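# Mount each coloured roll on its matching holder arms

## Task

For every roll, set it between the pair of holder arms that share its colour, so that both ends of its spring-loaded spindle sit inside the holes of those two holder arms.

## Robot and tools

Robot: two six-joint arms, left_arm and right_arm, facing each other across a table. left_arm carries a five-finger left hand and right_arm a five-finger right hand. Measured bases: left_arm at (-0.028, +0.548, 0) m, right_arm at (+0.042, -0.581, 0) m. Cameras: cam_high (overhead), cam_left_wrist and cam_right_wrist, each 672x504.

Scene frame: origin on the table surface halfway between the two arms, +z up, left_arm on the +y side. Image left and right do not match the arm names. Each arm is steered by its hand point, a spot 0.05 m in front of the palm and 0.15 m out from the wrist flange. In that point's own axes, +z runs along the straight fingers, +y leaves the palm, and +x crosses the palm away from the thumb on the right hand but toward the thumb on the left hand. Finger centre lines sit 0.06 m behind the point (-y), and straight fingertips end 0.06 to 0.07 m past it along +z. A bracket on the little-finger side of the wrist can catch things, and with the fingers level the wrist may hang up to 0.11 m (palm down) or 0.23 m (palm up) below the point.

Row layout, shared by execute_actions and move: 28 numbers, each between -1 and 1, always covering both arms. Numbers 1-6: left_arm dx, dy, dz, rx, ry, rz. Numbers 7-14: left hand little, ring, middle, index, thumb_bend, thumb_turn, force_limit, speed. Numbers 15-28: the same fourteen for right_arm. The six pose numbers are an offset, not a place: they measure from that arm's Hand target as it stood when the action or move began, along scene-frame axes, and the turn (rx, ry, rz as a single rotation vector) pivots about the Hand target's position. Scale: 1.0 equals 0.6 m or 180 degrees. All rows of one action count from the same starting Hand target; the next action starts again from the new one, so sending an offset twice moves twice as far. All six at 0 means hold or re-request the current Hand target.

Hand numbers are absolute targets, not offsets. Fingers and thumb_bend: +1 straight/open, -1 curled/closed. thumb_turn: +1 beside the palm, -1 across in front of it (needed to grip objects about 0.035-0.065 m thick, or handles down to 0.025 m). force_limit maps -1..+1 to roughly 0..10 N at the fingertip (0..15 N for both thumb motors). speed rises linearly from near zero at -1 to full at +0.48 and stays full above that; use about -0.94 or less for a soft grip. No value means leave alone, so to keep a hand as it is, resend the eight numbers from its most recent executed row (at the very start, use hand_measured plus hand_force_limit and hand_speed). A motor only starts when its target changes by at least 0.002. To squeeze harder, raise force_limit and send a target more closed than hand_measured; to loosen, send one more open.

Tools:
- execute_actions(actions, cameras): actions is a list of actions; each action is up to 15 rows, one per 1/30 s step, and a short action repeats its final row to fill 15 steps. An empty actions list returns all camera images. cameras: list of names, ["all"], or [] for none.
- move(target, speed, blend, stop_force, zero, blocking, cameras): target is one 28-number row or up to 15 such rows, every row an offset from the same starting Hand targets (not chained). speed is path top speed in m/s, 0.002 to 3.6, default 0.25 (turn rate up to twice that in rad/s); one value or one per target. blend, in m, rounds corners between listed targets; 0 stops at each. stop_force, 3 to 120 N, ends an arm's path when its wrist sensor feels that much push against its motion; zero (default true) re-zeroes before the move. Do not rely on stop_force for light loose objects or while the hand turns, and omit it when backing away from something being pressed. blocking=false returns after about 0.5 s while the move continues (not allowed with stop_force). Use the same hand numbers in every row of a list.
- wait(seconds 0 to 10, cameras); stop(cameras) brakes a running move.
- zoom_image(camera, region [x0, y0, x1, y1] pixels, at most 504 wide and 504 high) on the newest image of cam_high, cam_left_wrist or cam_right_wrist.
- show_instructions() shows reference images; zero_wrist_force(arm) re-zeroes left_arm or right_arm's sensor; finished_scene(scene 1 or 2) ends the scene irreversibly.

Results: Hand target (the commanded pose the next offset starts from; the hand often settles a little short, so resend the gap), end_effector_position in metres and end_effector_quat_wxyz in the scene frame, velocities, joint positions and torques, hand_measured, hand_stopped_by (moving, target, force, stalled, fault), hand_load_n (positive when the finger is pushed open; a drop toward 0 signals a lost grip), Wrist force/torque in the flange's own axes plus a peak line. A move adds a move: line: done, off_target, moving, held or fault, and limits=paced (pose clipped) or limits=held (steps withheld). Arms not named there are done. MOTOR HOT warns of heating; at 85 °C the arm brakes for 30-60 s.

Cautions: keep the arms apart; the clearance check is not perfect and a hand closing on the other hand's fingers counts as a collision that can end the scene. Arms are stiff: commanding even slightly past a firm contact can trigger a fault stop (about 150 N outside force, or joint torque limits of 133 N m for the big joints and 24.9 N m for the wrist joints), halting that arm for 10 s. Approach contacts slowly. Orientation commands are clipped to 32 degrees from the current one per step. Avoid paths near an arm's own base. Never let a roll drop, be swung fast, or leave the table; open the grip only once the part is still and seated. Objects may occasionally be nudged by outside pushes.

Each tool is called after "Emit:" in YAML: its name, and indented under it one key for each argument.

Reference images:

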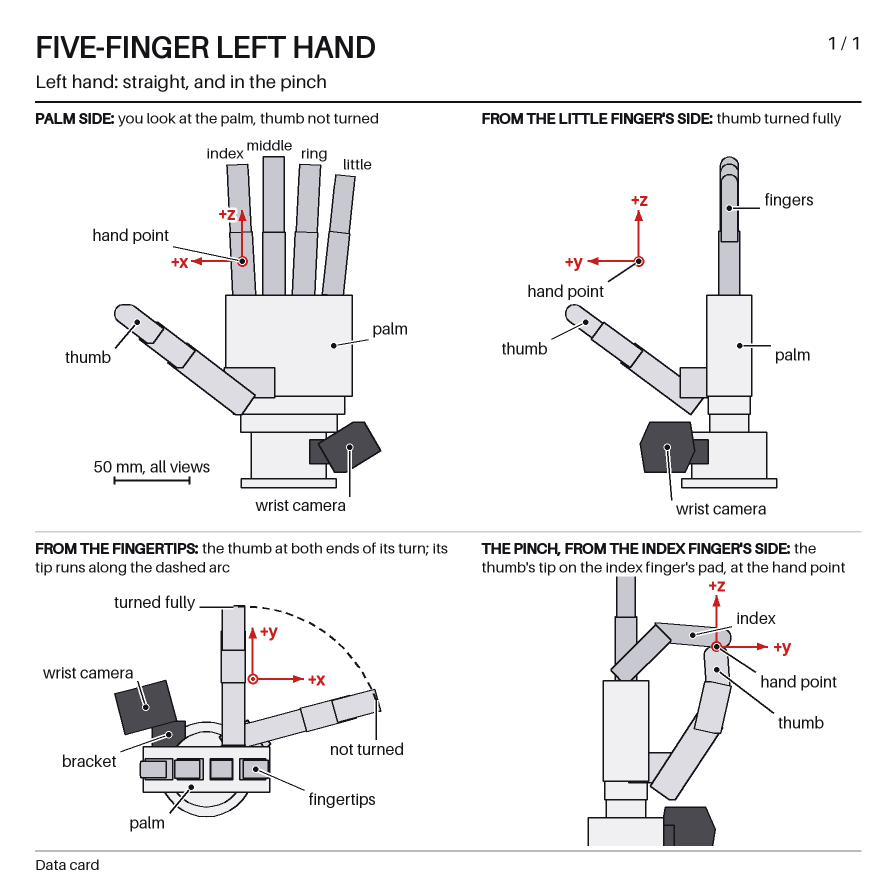

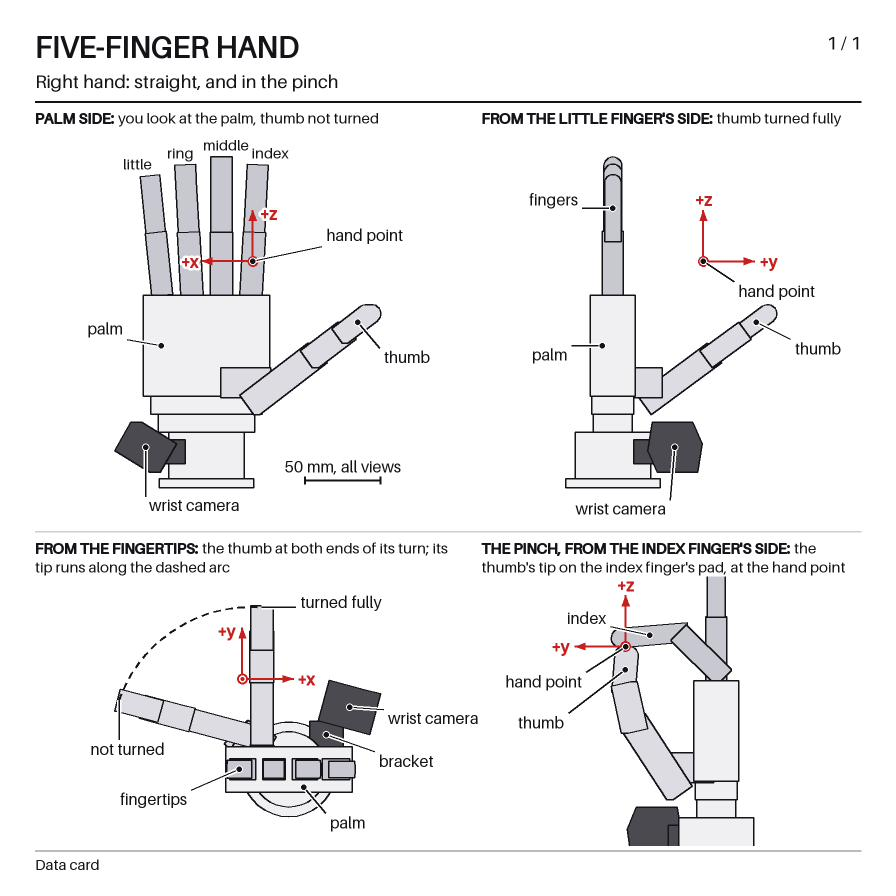

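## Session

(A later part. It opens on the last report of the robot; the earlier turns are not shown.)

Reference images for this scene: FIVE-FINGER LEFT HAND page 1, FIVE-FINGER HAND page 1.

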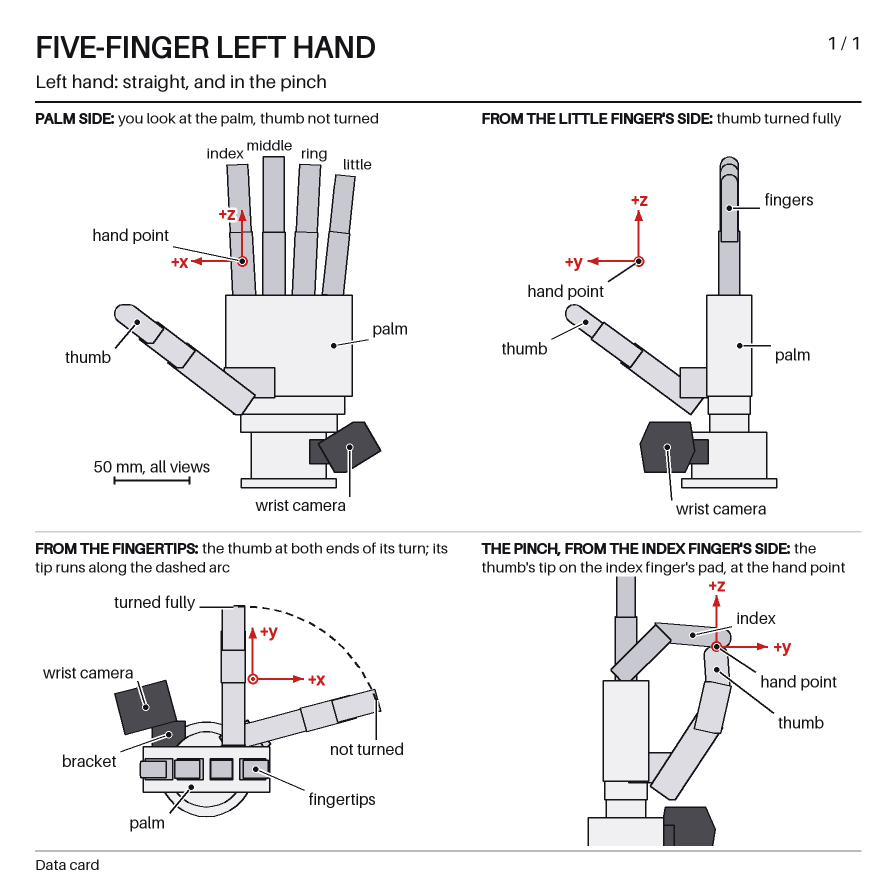

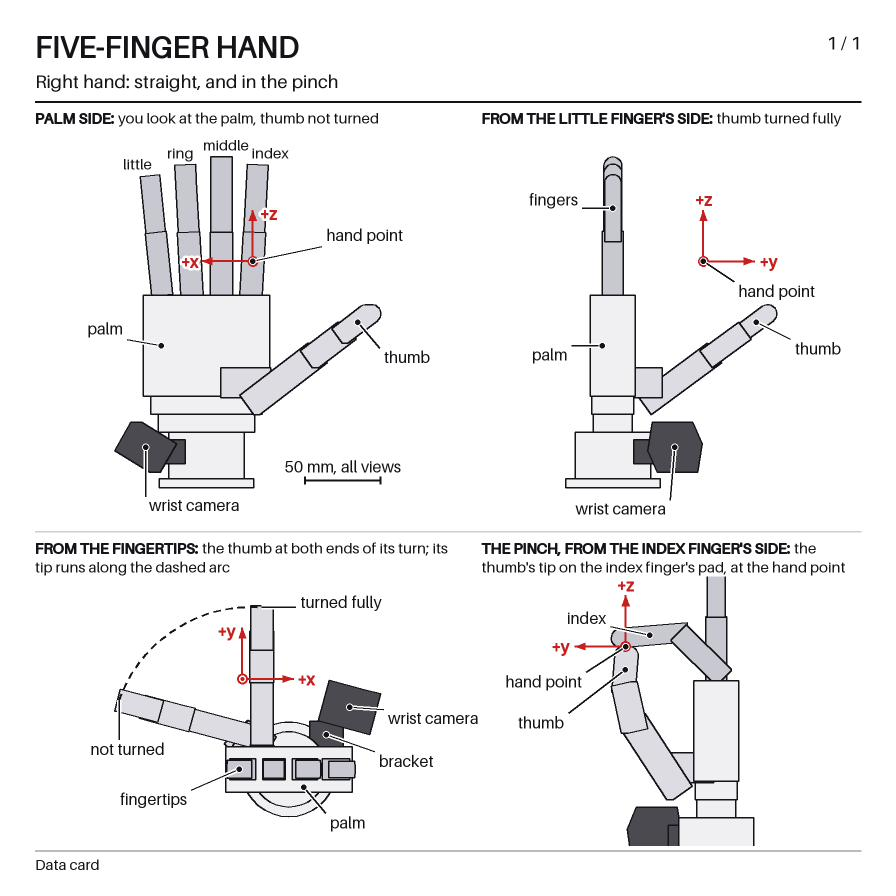

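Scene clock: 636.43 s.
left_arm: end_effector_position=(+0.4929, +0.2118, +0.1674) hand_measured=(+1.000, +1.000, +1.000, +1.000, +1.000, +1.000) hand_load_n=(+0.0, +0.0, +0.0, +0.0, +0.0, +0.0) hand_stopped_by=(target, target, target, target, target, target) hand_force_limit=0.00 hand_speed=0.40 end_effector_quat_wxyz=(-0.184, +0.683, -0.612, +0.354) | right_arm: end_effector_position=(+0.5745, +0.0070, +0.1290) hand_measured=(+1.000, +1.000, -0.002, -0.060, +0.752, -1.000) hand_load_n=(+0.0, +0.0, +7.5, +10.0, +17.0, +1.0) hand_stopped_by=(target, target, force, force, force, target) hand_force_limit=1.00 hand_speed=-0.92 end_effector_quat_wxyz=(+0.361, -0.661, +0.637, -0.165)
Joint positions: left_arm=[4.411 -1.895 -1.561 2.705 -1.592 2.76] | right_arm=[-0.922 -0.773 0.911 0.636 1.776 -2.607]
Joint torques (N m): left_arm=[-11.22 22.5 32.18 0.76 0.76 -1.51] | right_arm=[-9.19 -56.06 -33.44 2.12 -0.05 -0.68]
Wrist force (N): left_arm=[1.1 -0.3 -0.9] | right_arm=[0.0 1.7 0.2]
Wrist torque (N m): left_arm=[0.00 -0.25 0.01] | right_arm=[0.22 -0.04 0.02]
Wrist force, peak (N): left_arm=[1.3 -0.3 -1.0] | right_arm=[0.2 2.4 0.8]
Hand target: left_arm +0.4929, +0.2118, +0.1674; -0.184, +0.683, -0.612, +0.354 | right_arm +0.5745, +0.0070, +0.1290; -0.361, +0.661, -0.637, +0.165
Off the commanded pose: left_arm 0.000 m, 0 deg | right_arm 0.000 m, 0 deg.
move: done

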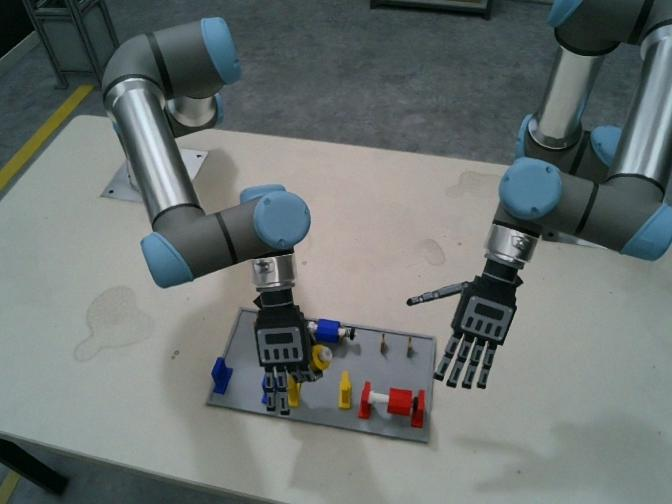

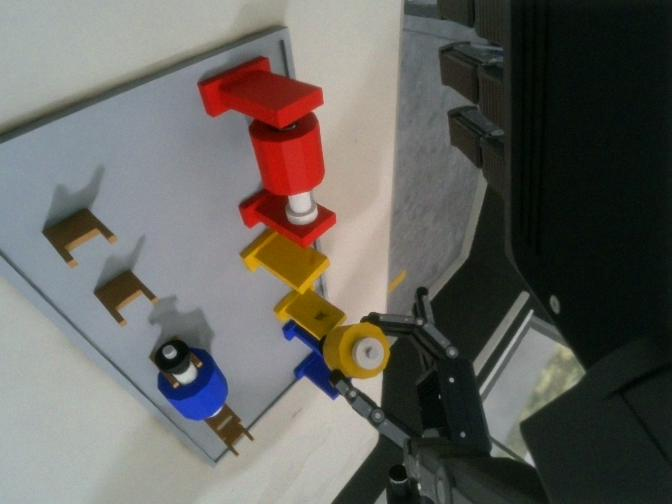

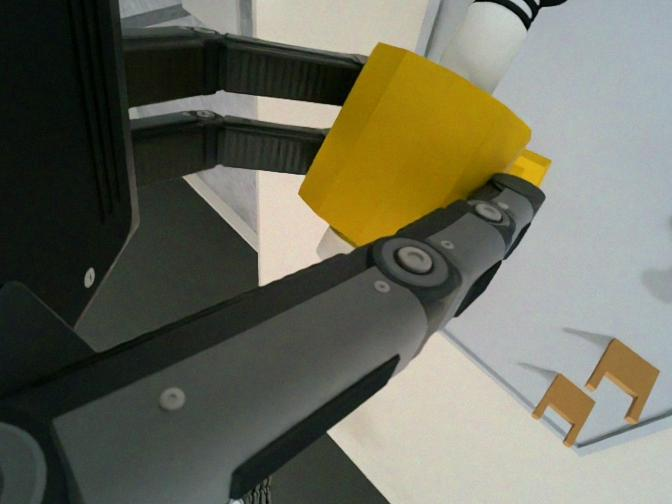

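Emit:
move:
  target: [0,0,0,0,0,0,1,1,1,1,1,1,0,0.4,0.0,0.02,0.02,-0.121,-0.017,0,1,1,-0.6,-0.6,-0.3,-1,1.0,-0.92]
  speed: 0.08
  cameras: ["all"]

Emit:
zoom_image:
  camera: "cam_high"
  region: [240, 290, 390, 410]

Emit:
zoom_image:
  camera: "cam_left_wrist"
  region: [250, 210, 450, 360]

Scene clock: 641.73 s.
left_arm: end_effector_position=(+0.4929, +0.2118, +0.1674) hand_measured=(+1.000, +1.000, +1.000, +1.000, +1.000, +1.000) hand_load_n=(+0.0, +0.0, +0.0, -0.5, +0.0, -0.5) hand_stopped_by=(target, target, target, target, target, target) hand_force_limit=0.00 hand_speed=0.40 end_effector_quat_wxyz=(-0.184, +0.683, -0.612, +0.354) | right_arm: end_effector_position=(+0.5743, +0.0188, +0.1409) hand_measured=(+1.000, +1.000, -0.002, -0.060, +0.752, -1.000) hand_load_n=(+0.0, +0.0, +7.5, +10.0, +17.0, +1.0) hand_stopped_by=(target, target, force, force, force, target) hand_force_limit=1.00 hand_speed=-0.92 end_effector_quat_wxyz=(+0.247, -0.713, +0.584, -0.300)
Joint positions: left_arm=[4.411 -1.895 -1.561 2.705 -1.592 2.76] | right_arm=[-0.803 -0.407 0.175 1.17 2.096 -2.737]
Joint torques (N m): left_arm=[-10.87 23.17 32.38 0.88 1.02 -1.18] | right_arm=[12.97 -46.29 -33.09 2.71 2.78 1.66]
Wrist force (N): left_arm=[1.0 -0.4 -0.8] | right_arm=[-0.2 1.6 0.5]
Wrist torque (N m): left_arm=[-0.03 -0.24 0.01] | right_arm=[0.19 0.03 -0.06]
Wrist force, peak (N): left_arm=[1.3 -0.4 -1.0] | right_arm=[-0.4 2.5 -0.1]
Hand target: left_arm +0.4929, +0.2118, +0.1674; -0.184, +0.683, -0.612, +0.354 | right_arm +0.5745, +0.0190, +0.1410; -0.247, +0.713, -0.584, +0.300
Off the commanded pose: left_arm 0.000 m, 0 deg | right_arm 0.000 m, 0 deg.
move: done

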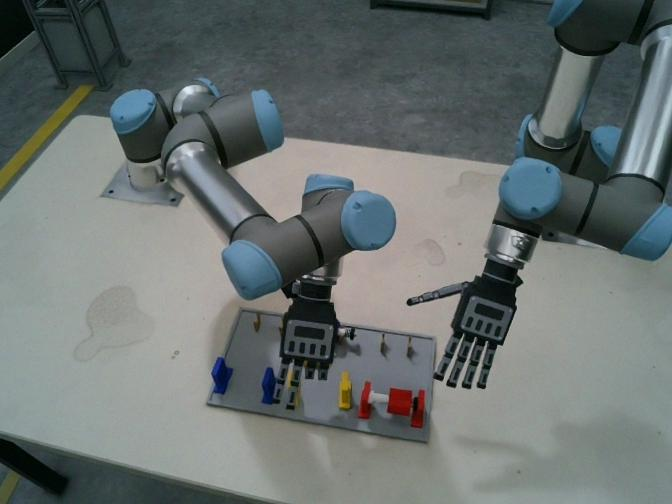

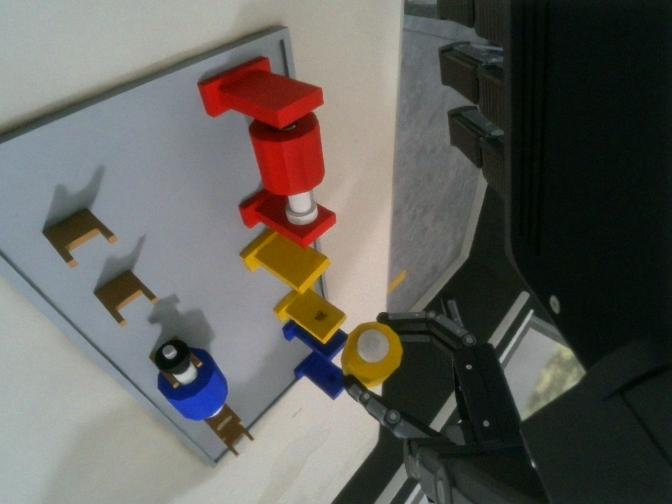

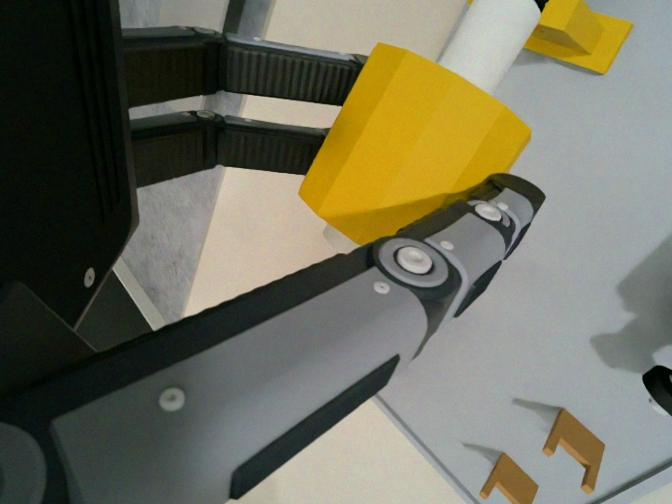

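Scaled by 3.360 from the camera's 672x504 image, which has a finer 960x720 frame.

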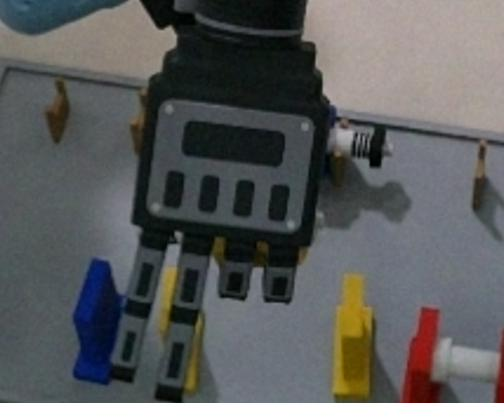

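Scaled by 2.520 from the camera's 672x504 image, which has a finer 960x720 frame.

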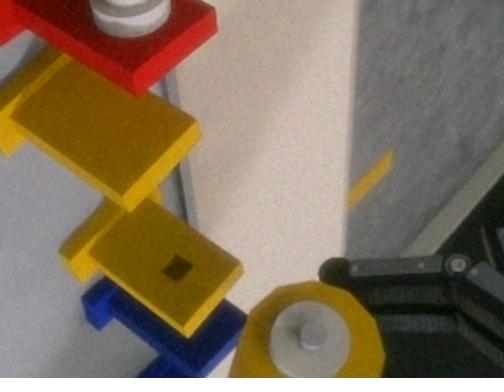

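Emit:
move:
  target:
    - [0,0,0,0,0,0,1,1,1,1,1,1,0,0.4,0.012,0.0385,0,0.0137,0.0019,0,1,1,-0.6,-0.6,-0.3,-1,1.0,-0.92]
    - [0,0,0,0,0,0,1,1,1,1,1,1,0,0.4,0.012,0.0385,-0.0838,0.0137,0.0019,0,1,1,-0.6,-0.6,-0.3,-1,1.0,-0.92]
  speed: 0.05
  cameras: ["all"]

Emit:
zoom_image:
  camera: "cam_high"
  region: [240, 310, 390, 430]

Emit:
zoom_image:
  camera: "cam_right_wrist"
  region: [380, 0, 632, 189]

Scene clock: 645.63 s.
left_arm: end_effector_position=(+0.4929, +0.2118, +0.1674) hand_measured=(+1.000, +1.000, +1.000, +1.000, +1.000, +1.000) hand_load_n=(+0.0, +0.0, +0.0, +0.0, +0.0, -0.5) hand_stopped_by=(target, target, target, target, target, target) hand_force_limit=0.00 hand_speed=0.40 end_effector_quat_wxyz=(-0.184, +0.683, -0.612, +0.354) | right_arm: end_effector_position=(+0.5817, +0.0421, +0.0907) hand_measured=(+1.000, +1.000, -0.002, -0.060, +0.752, -1.000) hand_load_n=(+0.0, +0.0, +9.0, +5.5, +14.0, -0.5) hand_stopped_by=(target, target, force, force, force, target) hand_force_limit=1.00 hand_speed=-0.92 end_effector_quat_wxyz=(+0.260, -0.708, +0.591, -0.285)
Joint positions: left_arm=[4.411 -1.895 -1.561 2.705 -1.592 2.76] | right_arm=[-0.798 -0.319 0.124 1.122 2.072 -2.708]
Joint torques (N m): left_arm=[-10.35 23.35 32.83 0.63 0.95 -1.05] | right_arm=[13.07 -64.35 -4.7 -1.22 2.04 1.08]
Wrist force (N): left_arm=[1.1 -0.3 -0.8] | right_arm=[1.6 0.9 -1.1]
Wrist torque (N m): left_arm=[-0.01 -0.25 0.01] | right_arm=[0.20 0.01 -0.14]
Wrist force, peak (N): left_arm=[1.2 -0.6 -0.9] | right_arm=[-0.2 2.2 0.3]
Hand target: left_arm +0.4929, +0.2118, +0.1674; -0.184, +0.683, -0.612, +0.354 | right_arm +0.5817, +0.0421, +0.0907; -0.260, +0.708, -0.591, +0.285
Off the commanded pose: left_arm 0.000 m, 0 deg | right_arm 0.000 m, 0 deg.
elbow stopped short (right arm): the move would have taken joint 3 (elbow) straighter than the controller allows.
move: done

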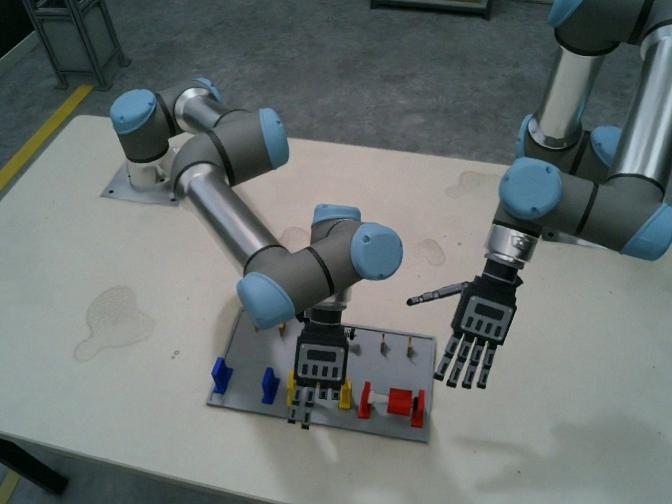

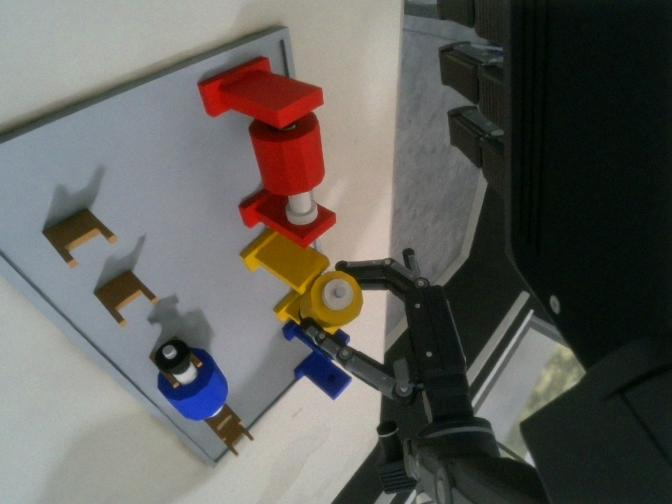

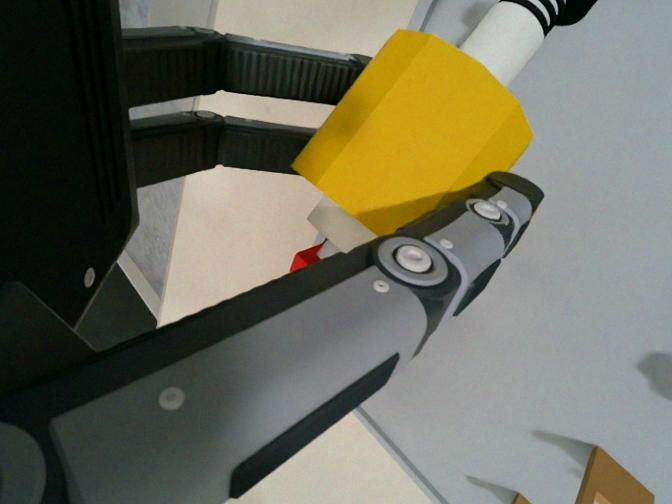

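Scaled by 3.360 from the camera's 672x504 image, which has a finer 960x720 frame.

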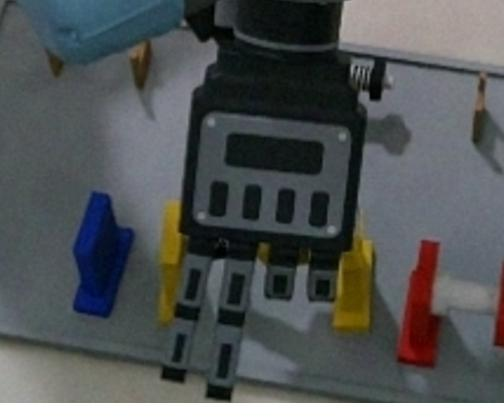

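Scaled by 2.000 from the camera's 672x504 image, which has a finer 960x720 frame.

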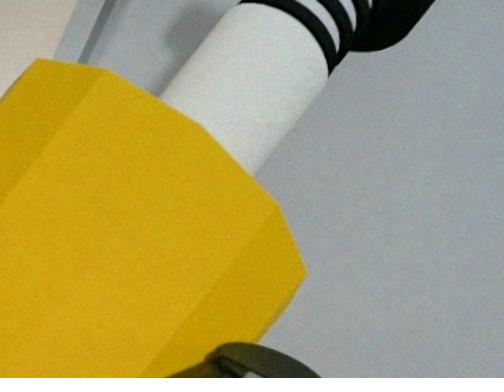

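Emit:
move:
  target:
    - [0,0,0,0,0,0,1,1,1,1,1,1,0,0.4,0.0,-0.01,0.09,0,0,0,1,1,-0.6,-0.6,-0.3,-1,1.0,-0.92]
    - [0,0,0,0,0,0,1,1,1,1,1,1,0,0.4,0.0255,-0.1652,0.09,-0.1046,-0.0143,0,1,1,-0.6,-0.6,-0.3,-1,1.0,-0.92]
  speed: 0.08
  cameras: ["all"]

Emit:
zoom_image:
  camera: "cam_high"
  region: [200, 310, 350, 430]

Emit:
zoom_image:
  camera: "cam_left_wrist"
  region: [250, 260, 450, 410]

Scene clock: 652.77 s.
left_arm: end_effector_position=(+0.4929, +0.2118, +0.1674) hand_measured=(+1.000, +1.000, +1.000, +1.000, +1.000, +1.000) hand_load_n=(+0.0, +0.0, +0.0, +0.0, +0.0, -0.5) hand_stopped_by=(target, target, target, target, target, target) hand_force_limit=0.00 hand_speed=0.40 end_effector_quat_wxyz=(-0.184, +0.683, -0.612, +0.354) | right_arm: end_effector_position=(+0.5970, -0.0570, +0.1447) hand_measured=(+1.000, +1.000, -0.002, -0.060, +0.752, -1.000) hand_load_n=(+0.0, +0.0, +8.5, +6.0, +13.5, +1.0) hand_stopped_by=(target, target, force, force, force, target) hand_force_limit=1.00 hand_speed=-0.92 end_effector_quat_wxyz=(+0.154, -0.735, +0.531, -0.394)
Joint positions: left_arm=[4.411 -1.895 -1.561 2.705 -1.592 2.76] | right_arm=[-0.831 -0.419 0.226 1.194 2.273 -2.925]
Joint torques (N m): left_arm=[-10.59 23.24 32.03 0.49 0.98 -0.93] | right_arm=[-8.57 -63.21 -5.84 -0.48 2.99 -1.63]
Wrist force (N): left_arm=[1.1 -0.4 -1.0] | right_arm=[-0.4 2.1 0.1]
Wrist torque (N m): left_arm=[-0.03 -0.25 0.02] | right_arm=[0.28 0.06 0.13]
Wrist force, peak (N): left_arm=[1.2 -0.3 -1.1] | right_arm=[-0.5 2.5 0.1]
Hand target: left_arm +0.4929, +0.2118, +0.1674; -0.184, +0.683, -0.612, +0.354 | right_arm +0.5970, -0.0570, +0.1447; -0.154, +0.735, -0.531, +0.394
Off the commanded pose: left_arm 0.000 m, 0 deg | right_arm 0.000 m, 0 deg.
elbow stopped short (right arm): the move would have taken joint 3 (elbow) straighter than the controller allows.
move: done

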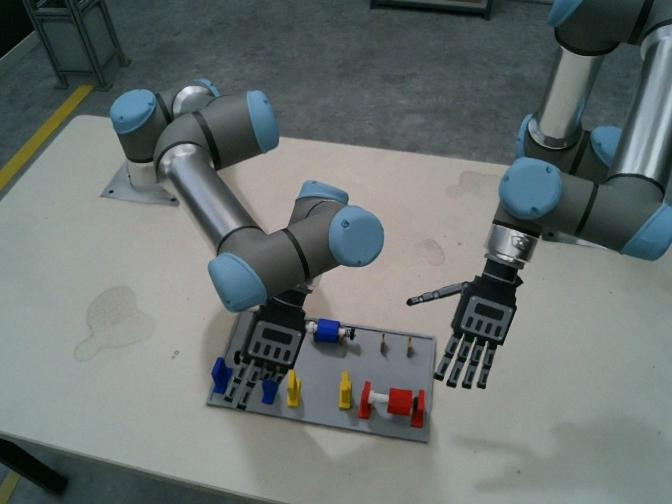

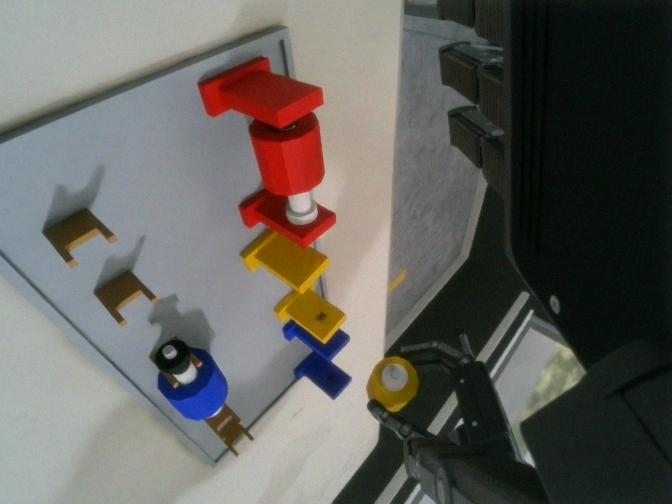

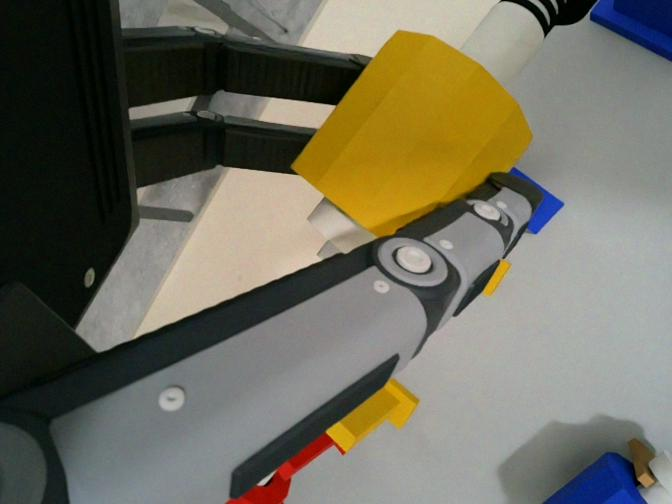

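Scaled by 3.360 from the camera's 672x504 image, which has a finer 960x720 frame.

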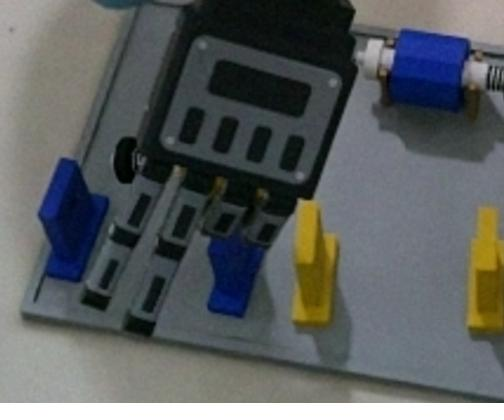

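Scaled by 2.520 from the camera's 672x504 image, which has a finer 960x720 frame.

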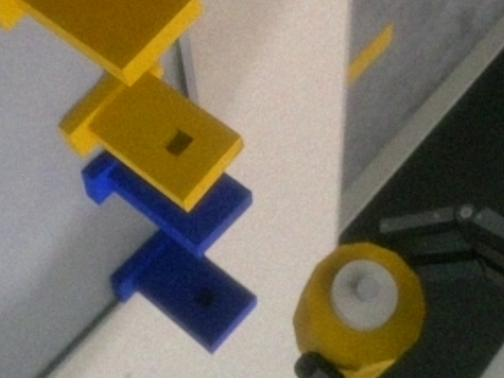

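Emit:
move:
  target: [0,0,0,0,0,0,1,1,1,1,1,1,0,0.4,0,0,-0.0833,0,0,0,1,1,-0.6,-0.6,-0.3,-1,1.0,-0.92]
  speed: 0.02
  stop_force: 3
  cameras: ["cam_left_wrist","cam_right_wrist"]

Emit:
zoom_image:
  camera: "cam_left_wrist"
  region: [250, 260, 450, 410]

Scene clock: 656.53 s.
left_arm: end_effector_position=(+0.4929, +0.2118, +0.1674) hand_measured=(+1.000, +1.000, +1.000, +1.000, +1.000, +1.000) hand_load_n=(+0.0, +0.0, +0.0, +0.0, +0.0, +0.0) hand_stopped_by=(target, target, target, target, target, target) hand_force_limit=0.00 hand_speed=0.40 end_effector_quat_wxyz=(-0.184, +0.683, -0.612, +0.354) | right_arm: end_effector_position=(+0.5970, -0.0570, +0.1002) hand_measured=(+1.000, +1.000, -0.002, -0.060, +0.752, -1.000) hand_load_n=(+0.0, +0.0, +8.5, +6.0, +13.5, +1.0) hand_stopped_by=(target, target, force, force, force, target) hand_force_limit=1.00 hand_speed=-0.92 end_effector_quat_wxyz=(+0.154, -0.735, +0.531, -0.394)
Joint positions: left_arm=[4.411 -1.895 -1.561 2.705 -1.592 2.76] | right_arm=[-0.831 -0.458 0.417 1.041 2.273 -2.925]
Joint torques (N m): left_arm=[-10.51 23.25 32.28 0.66 0.94 -0.55] | right_arm=[8.63 -46.91 -33.35 2.77 -0.89 -0.9]
Wrist force (N): left_arm=[1.0 -0.3 -1.0] | right_arm=[-0.4 1.8 0.4]
Wrist torque (N m): left_arm=[-0.01 -0.24 0.01] | right_arm=[0.21 0.05 0.09]
Wrist force, peak (N): left_arm=[1.2 -0.5 -1.1] | right_arm=[0.6 -3.7 -4.2]
Hand target: left_arm +0.4929, +0.2118, +0.1674; -0.184, +0.683, -0.612, +0.354 | right_arm +0.5970, -0.0570, +0.1002; -0.154, +0.735, -0.531, +0.394 (not the last commanded pose)
Off the commanded pose: left_arm 0.000 m, 0 deg | right_arm 0.005 m, 0 deg.
move: contact (right_arm)
Images, in order (width x height): cam_left_wrist 672x504, cam_right_wrist 672x504.

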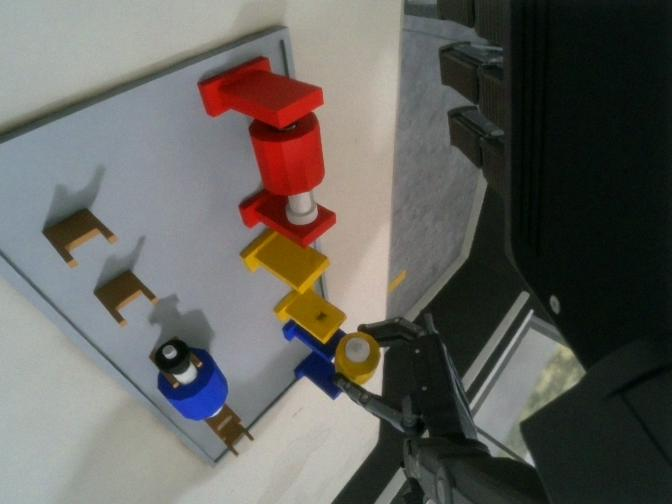

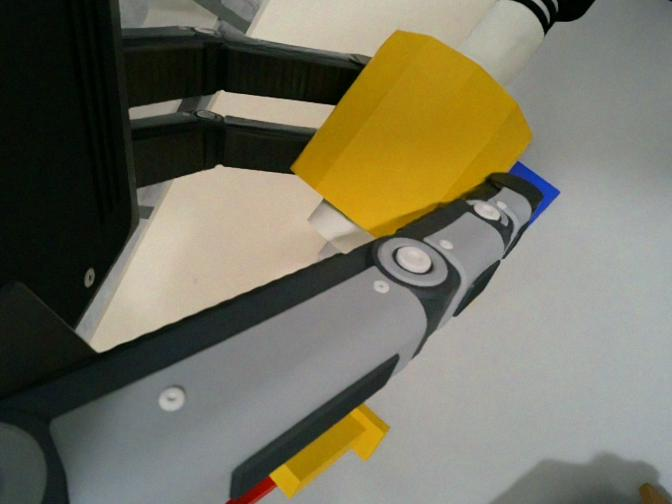

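Scaled by 2.520 from the camera's 672x504 image, which has a finer 960x720 frame.

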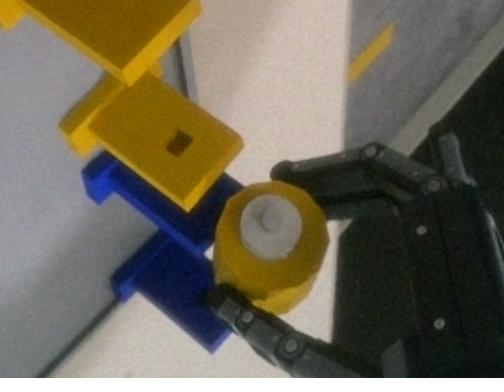

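Emit:
move:
  target: [0,0,0,0,0,0,1,1,1,1,1,1,0,0.4,0,0,-0.0075,0,0,0,1,1,-0.6,-0.6,-0.3,-1,1.0,-0.92]
  speed: 0.008
  stop_force: 16
  cameras: ["cam_left_wrist","cam_right_wrist"]

Scene clock: 658.17 s.
left_arm: end_effector_position=(+0.4929, +0.2118, +0.1674) hand_measured=(+1.000, +1.000, +1.000, +1.000, +1.000, +1.000) hand_load_n=(+0.0, +0.0, +0.0, +0.0, +0.0, +0.0) hand_stopped_by=(target, target, target, target, target, target) hand_force_limit=0.00 hand_speed=0.40 end_effector_quat_wxyz=(-0.184, +0.683, -0.612, +0.354) | right_arm: end_effector_position=(+0.5970, -0.0570, +0.0957) hand_measured=(+1.000, +1.000, -0.002, -0.060, +0.752, -1.000) hand_load_n=(+0.0, +0.0, +6.5, +6.5, +13.5, +1.0) hand_stopped_by=(target, target, force, force, force, target) hand_force_limit=1.00 hand_speed=-0.92 end_effector_quat_wxyz=(+0.154, -0.735, +0.531, -0.394)
Joint positions: left_arm=[4.411 -1.895 -1.561 2.705 -1.592 2.76] | right_arm=[-0.831 -0.459 0.431 1.029 2.273 -2.925]
Joint torques (N m): left_arm=[-9.85 23.34 31.89 0.68 0.96 -0.66] | right_arm=[10.02 -59.19 -4.18 -0.45 1.36 -1.29]
Wrist force (N): left_arm=[1.0 -0.6 -0.8] | right_arm=[0.1 -1.3 -2.5]
Wrist torque (N m): left_arm=[-0.05 -0.23 0.02] | right_arm=[0.05 0.15 -0.01]
Wrist force, peak (N): left_arm=[1.4 -0.6 -1.0] | right_arm=[0.1 -4.4 -5.1]
Hand target: left_arm +0.4929, +0.2118, +0.1674; -0.184, +0.683, -0.612, +0.354 | right_arm +0.5970, -0.0570, +0.0957; -0.154, +0.735, -0.531, +0.394
Off the commanded pose: left_arm 0.000 m, 0 deg | right_arm 0.000 m, 0 deg.
move: done
Images, in order (width x height): cam_left_wrist 672x504, cam_right_wrist 672x504.

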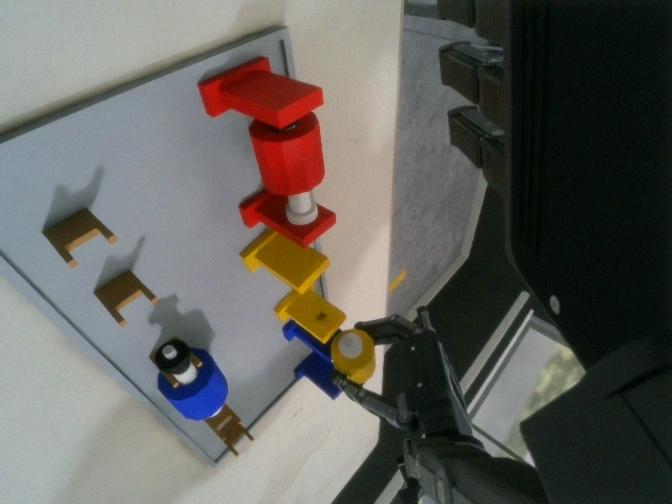

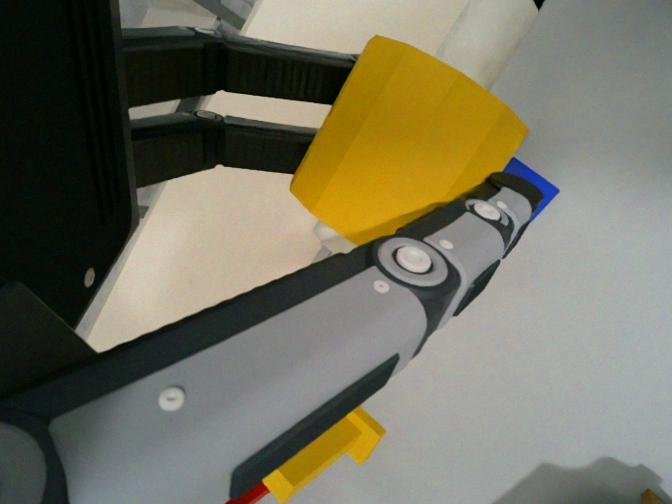

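Emit:
move:
  target: [0,0,0,0,0,0,1,1,1,1,1,1,0,0.4,0,0,0.07,0,0,0,1,1,-0.6,-0.6,-0.3,-1,1.0,-0.92]
  speed: 0.05

Emit:
execute_actions:
  actions:
    - [[0,0,0,0,0,0,1,1,1,1,1,1,0,0.4,0,0,0,0,0,0,1,1,-0.65,-0.65,-0.3,-1,1.0,-0.92]]

Emit:
wait:
  seconds: 1.0
  cameras: ["all"]

Scene clock: 659.90 s.
left_arm: end_effector_position=(+0.4929, +0.2118, +0.1674) hand_measured=(+1.000, +1.000, +1.000, +1.000, +1.000, +1.000) hand_load_n=(+0.0, +0.0, +0.0, +0.0, +0.0, +0.0) hand_stopped_by=(target, target, target, target, target, target) hand_force_limit=0.00 hand_speed=0.40 end_effector_quat_wxyz=(-0.184, +0.683, -0.612, +0.354) | right_arm: end_effector_position=(+0.5970, -0.0571, +0.1377) hand_measured=(+1.000, +1.000, -0.002, -0.060, +0.752, -1.000) hand_load_n=(+0.0, +0.0, +7.0, +6.5, +13.0, +1.0) hand_stopped_by=(target, target, force, force, force, target) hand_force_limit=1.00 hand_speed=-0.92 end_effector_quat_wxyz=(+0.154, -0.735, +0.531, -0.394)
Joint positions: left_arm=[4.411 -1.895 -1.561 2.705 -1.592 2.76] | right_arm=[-0.832 -0.432 0.269 1.163 2.273 -2.925]
Joint torques (N m): left_arm=[-10.42 22.92 32.51 0.49 1 -0.39] | right_arm=[-5.02 -47.46 -33.85 2.99 3.19 1.43]
Wrist force (N): left_arm=[1.0 -0.4 -0.9] | right_arm=[-0.6 2.1 0.3]
Wrist torque (N m): left_arm=[-0.03 -0.24 0.01] | right_arm=[0.25 0.09 -0.06]
Wrist force, peak (N): left_arm=[1.3 -0.4 -0.9] | right_arm=[0.0 -1.2 -2.9]
Hand target: left_arm +0.4929, +0.2118, +0.1674; -0.184, +0.683, -0.612, +0.354 | right_arm +0.5970, -0.0570, +0.1377; -0.154, +0.735, -0.531, +0.394
Off the commanded pose: left_arm 0.000 m, 0 deg | right_arm 0.000 m, 0 deg.
move: done

Scene clock: 660.60 s.
left_arm: end_effector_position=(+0.4929, +0.2118, +0.1674) hand_measured=(+1.000, +1.000, +1.000, +1.000, +1.000, +1.000) hand_load_n=(+0.0, +0.0, +0.0, +0.0, +0.0, +0.0) hand_stopped_by=(target, target, target, target, target, target) hand_force_limit=0.00 hand_speed=0.40 end_effector_quat_wxyz=(-0.184, +0.683, -0.612, +0.354) | right_arm: end_effector_position=(+0.5970, -0.0570, +0.1377) hand_measured=(+1.000, +1.000, -0.016, -0.078, +0.752, -1.000) hand_load_n=(+0.0, +0.0, +9.0, +10.0, +18.5, +1.0) hand_stopped_by=(target, target, force, force, force, target) hand_force_limit=1.00 hand_speed=-0.92 end_effector_quat_wxyz=(+0.154, -0.735, +0.531, -0.394)
Joint positions: left_arm=[4.411 -1.895 -1.561 2.705 -1.592 2.76] | right_arm=[-0.832 -0.431 0.268 1.164 2.273 -2.925]
Joint torques (N m): left_arm=[-10.15 23.15 32.78 0.49 1.02 -0.28] | right_arm=[5.1 -48.12 -32.52 2.97 3.05 1.44]
Wrist force (N): left_arm=[0.9 -0.2 -0.9] | right_arm=[-0.6 1.8 0.0]
Wrist torque (N m): left_arm=[0.00 -0.22 -0.01] | right_arm=[0.23 0.08 -0.07]
Wrist force, peak (N): left_arm=[1.1 -0.6 -0.9] | right_arm=[-0.6 2.2 0.3]
Hand target: left_arm +0.4929, +0.2118, +0.1674; -0.184, +0.683, -0.612, +0.354 | right_arm +0.5970, -0.0570, +0.1377; -0.154, +0.735, -0.531, +0.394
Off the commanded pose: left_arm 0.000 m, 0 deg | right_arm 0.000 m, 0 deg.
Step readings (end_effector_position of left_arm | right_arm):
0: (+0.4929, +0.2118, +0.1674) | (+0.5970, -0.0571, +0.1377)
1: (+0.4929, +0.2118, +0.1674) | (+0.5970, -0.0571, +0.1377)
2: (+0.4929, +0.2118, +0.1674) | (+0.5970, -0.0571, +0.1377)
4: (+0.4929, +0.2118, +0.1674) | (+0.5970, -0.0571, +0.1377)
8: (+0.4929, +0.2118, +0.1674) | (+0.5970, -0.0571, +0.1377)
15: (+0.4929, +0.2118, +0.1674) | (+0.5970, -0.0570, +0.1377)

Scene clock: 661.60 s.
left_arm: end_effector_position=(+0.4929, +0.2118, +0.1674) hand_measured=(+1.000, +1.000, +1.000, +1.000, +1.000, +1.000) hand_load_n=(+0.0, +0.0, +0.0, +0.0, +0.0, +0.0) hand_stopped_by=(target, target, target, target, target, target) hand_force_limit=0.00 hand_speed=0.40 end_effector_quat_wxyz=(-0.184, +0.683, -0.612, +0.354) | right_arm: end_effector_position=(+0.5970, -0.0570, +0.1377) hand_measured=(+1.000, +1.000, -0.016, -0.078, +0.752, -1.000) hand_load_n=(-0.5, +0.0, +9.0, +10.0, +18.5, +1.0) hand_stopped_by=(target, target, force, force, force, target) hand_force_limit=1.00 hand_speed=-0.92 end_effector_quat_wxyz=(+0.154, -0.735, +0.531, -0.394)
Joint positions: left_arm=[4.411 -1.895 -1.561 2.705 -1.592 2.76] | right_arm=[-0.831 -0.431 0.268 1.164 2.273 -2.925]
Joint torques (N m): left_arm=[-11.13 23.13 31.2 0.67 0.82 -0.31] | right_arm=[10.91 -45.16 -32.74 3 3.01 1.38]
Wrist force (N): left_arm=[1.1 -0.4 -0.8] | right_arm=[-0.7 1.8 0.2]
Wrist torque (N m): left_arm=[-0.03 -0.25 0.01] | right_arm=[0.22 0.10 -0.08]
Wrist force, peak (N): left_arm=[1.3 -0.5 -0.9] | right_arm=[-0.7 2.4 0.6]
Hand target: left_arm +0.4929, +0.2118, +0.1674; -0.184, +0.683, -0.612, +0.354 | right_arm +0.5970, -0.0570, +0.1377; -0.154, +0.735, -0.531, +0.394
Off the commanded pose: left_arm 0.000 m, 0 deg | right_arm 0.000 m, 0 deg.
wait: 1.00 s; at rest by 0.17 s

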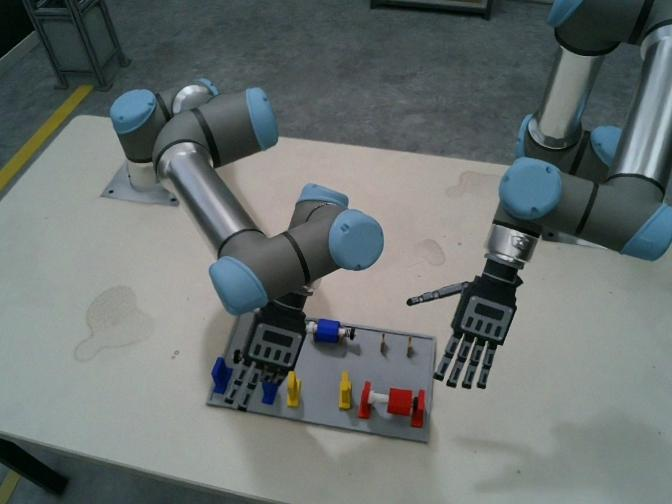

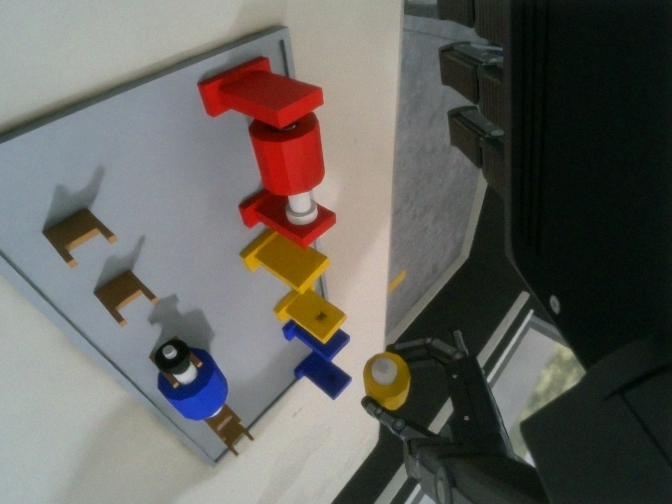

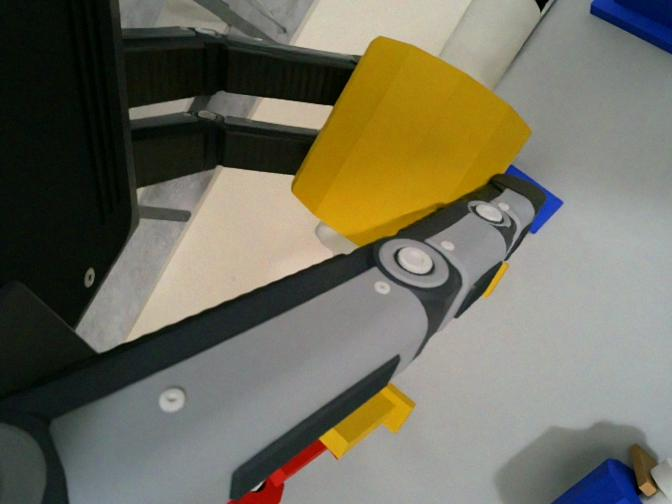

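Emit:
move:
  target:
    - [0,0,0,0,0,0,1,1,1,1,1,1,0,0.4,-0.0267,0.1617,0.03,0.1128,0.0155,0,1,1,-0.65,-0.65,-0.3,-1,1.0,-0.92]
    - [0,0,0,0,0,0,1,1,1,1,1,1,0,0.4,-0.0267,0.1617,-0.067,0.1128,0.0155,0,1,1,-0.65,-0.65,-0.3,-1,1.0,-0.92]
  speed: 0.06
  cameras: ["all"]

Emit:
zoom_image:
  camera: "cam_right_wrist"
  region: [380, 0, 632, 189]

Emit:
zoom_image:
  camera: "cam_left_wrist"
  region: [240, 210, 440, 360]

Scene clock: 667.87 s.
left_arm: end_effector_position=(+0.4929, +0.2118, +0.1674) hand_measured=(+1.000, +1.000, +1.000, +1.000, +1.000, +1.000) hand_load_n=(+0.0, +0.0, +0.0, +0.0, +0.0, +0.0) hand_stopped_by=(target, target, target, target, target, target) hand_force_limit=0.00 hand_speed=0.40 end_effector_quat_wxyz=(-0.184, +0.683, -0.612, +0.354) | right_arm: end_effector_position=(+0.5809, +0.0400, +0.0976) hand_measured=(+1.000, +1.000, -0.016, -0.078, +0.752, -1.000) hand_load_n=(-0.5, +0.0, +9.5, +10.0, +18.5, +1.0) hand_stopped_by=(target, target, force, force, force, target) hand_force_limit=1.00 hand_speed=-0.92 end_effector_quat_wxyz=(+0.268, -0.705, +0.595, -0.276)
Joint positions: left_arm=[4.411 -1.895 -1.561 2.705 -1.592 2.76] | right_arm=[-0.806 -0.392 0.253 1.055 2.05 -2.7]
Joint torques (N m): left_arm=[-10.62 23.28 32.36 0.53 0.93 -0.02] | right_arm=[1.08 -62.5 -5.53 -0.45 -1.5 -1.03]
Wrist force (N): left_arm=[1.0 -0.5 -1.0] | right_arm=[-0.2 2.2 0.2]
Wrist torque (N m): left_arm=[-0.03 -0.24 0.01] | right_arm=[0.32 0.00 -0.09]
Wrist force, peak (N): left_arm=[1.3 -0.4 -1.1] | right_arm=[-0.4 2.7 0.5]
Hand target: left_arm +0.4929, +0.2118, +0.1674; -0.184, +0.683, -0.612, +0.354 | right_arm +0.5809, +0.0400, +0.0975; -0.268, +0.705, -0.595, +0.276
Off the commanded pose: left_arm 0.000 m, 0 deg | right_arm 0.000 m, 0 deg.
elbow stopped short (right arm): the move would have taken joint 3 (elbow) straighter than the controller allows.
move: done

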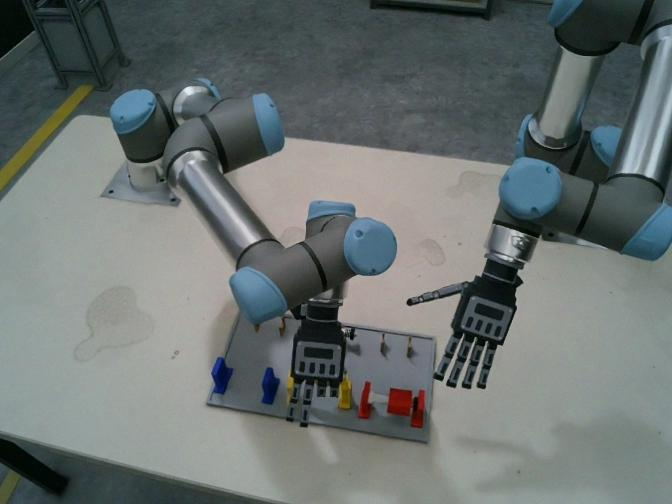

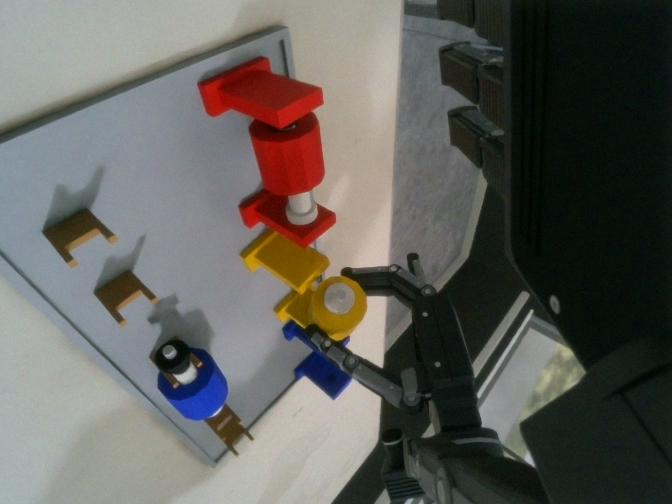

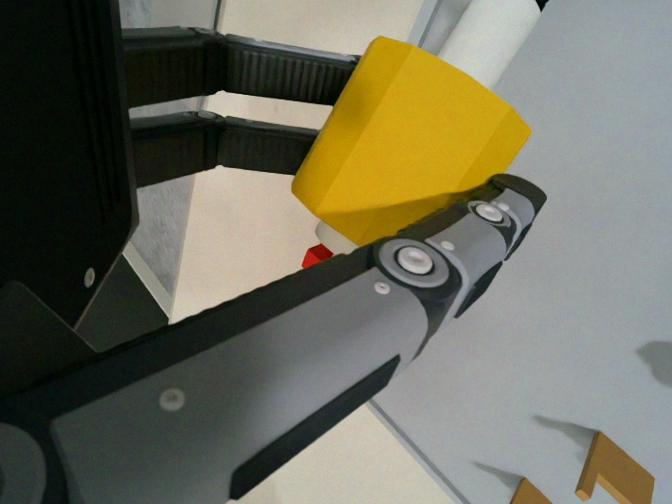

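Scaled by 2.000 from the camera's 672x504 image, which has a finer 960x720 frame.

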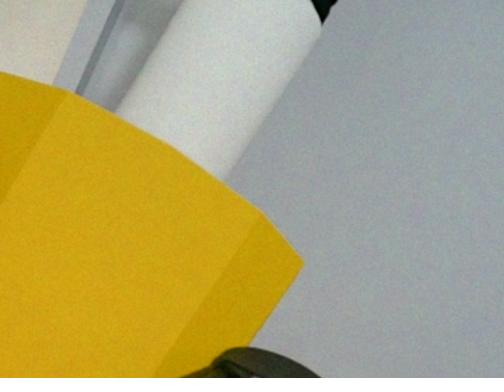

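Scaled by 2.520 from the camera's 672x504 image, which has a finer 960x720 frame.

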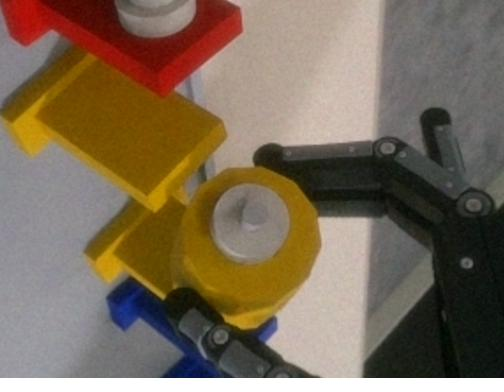

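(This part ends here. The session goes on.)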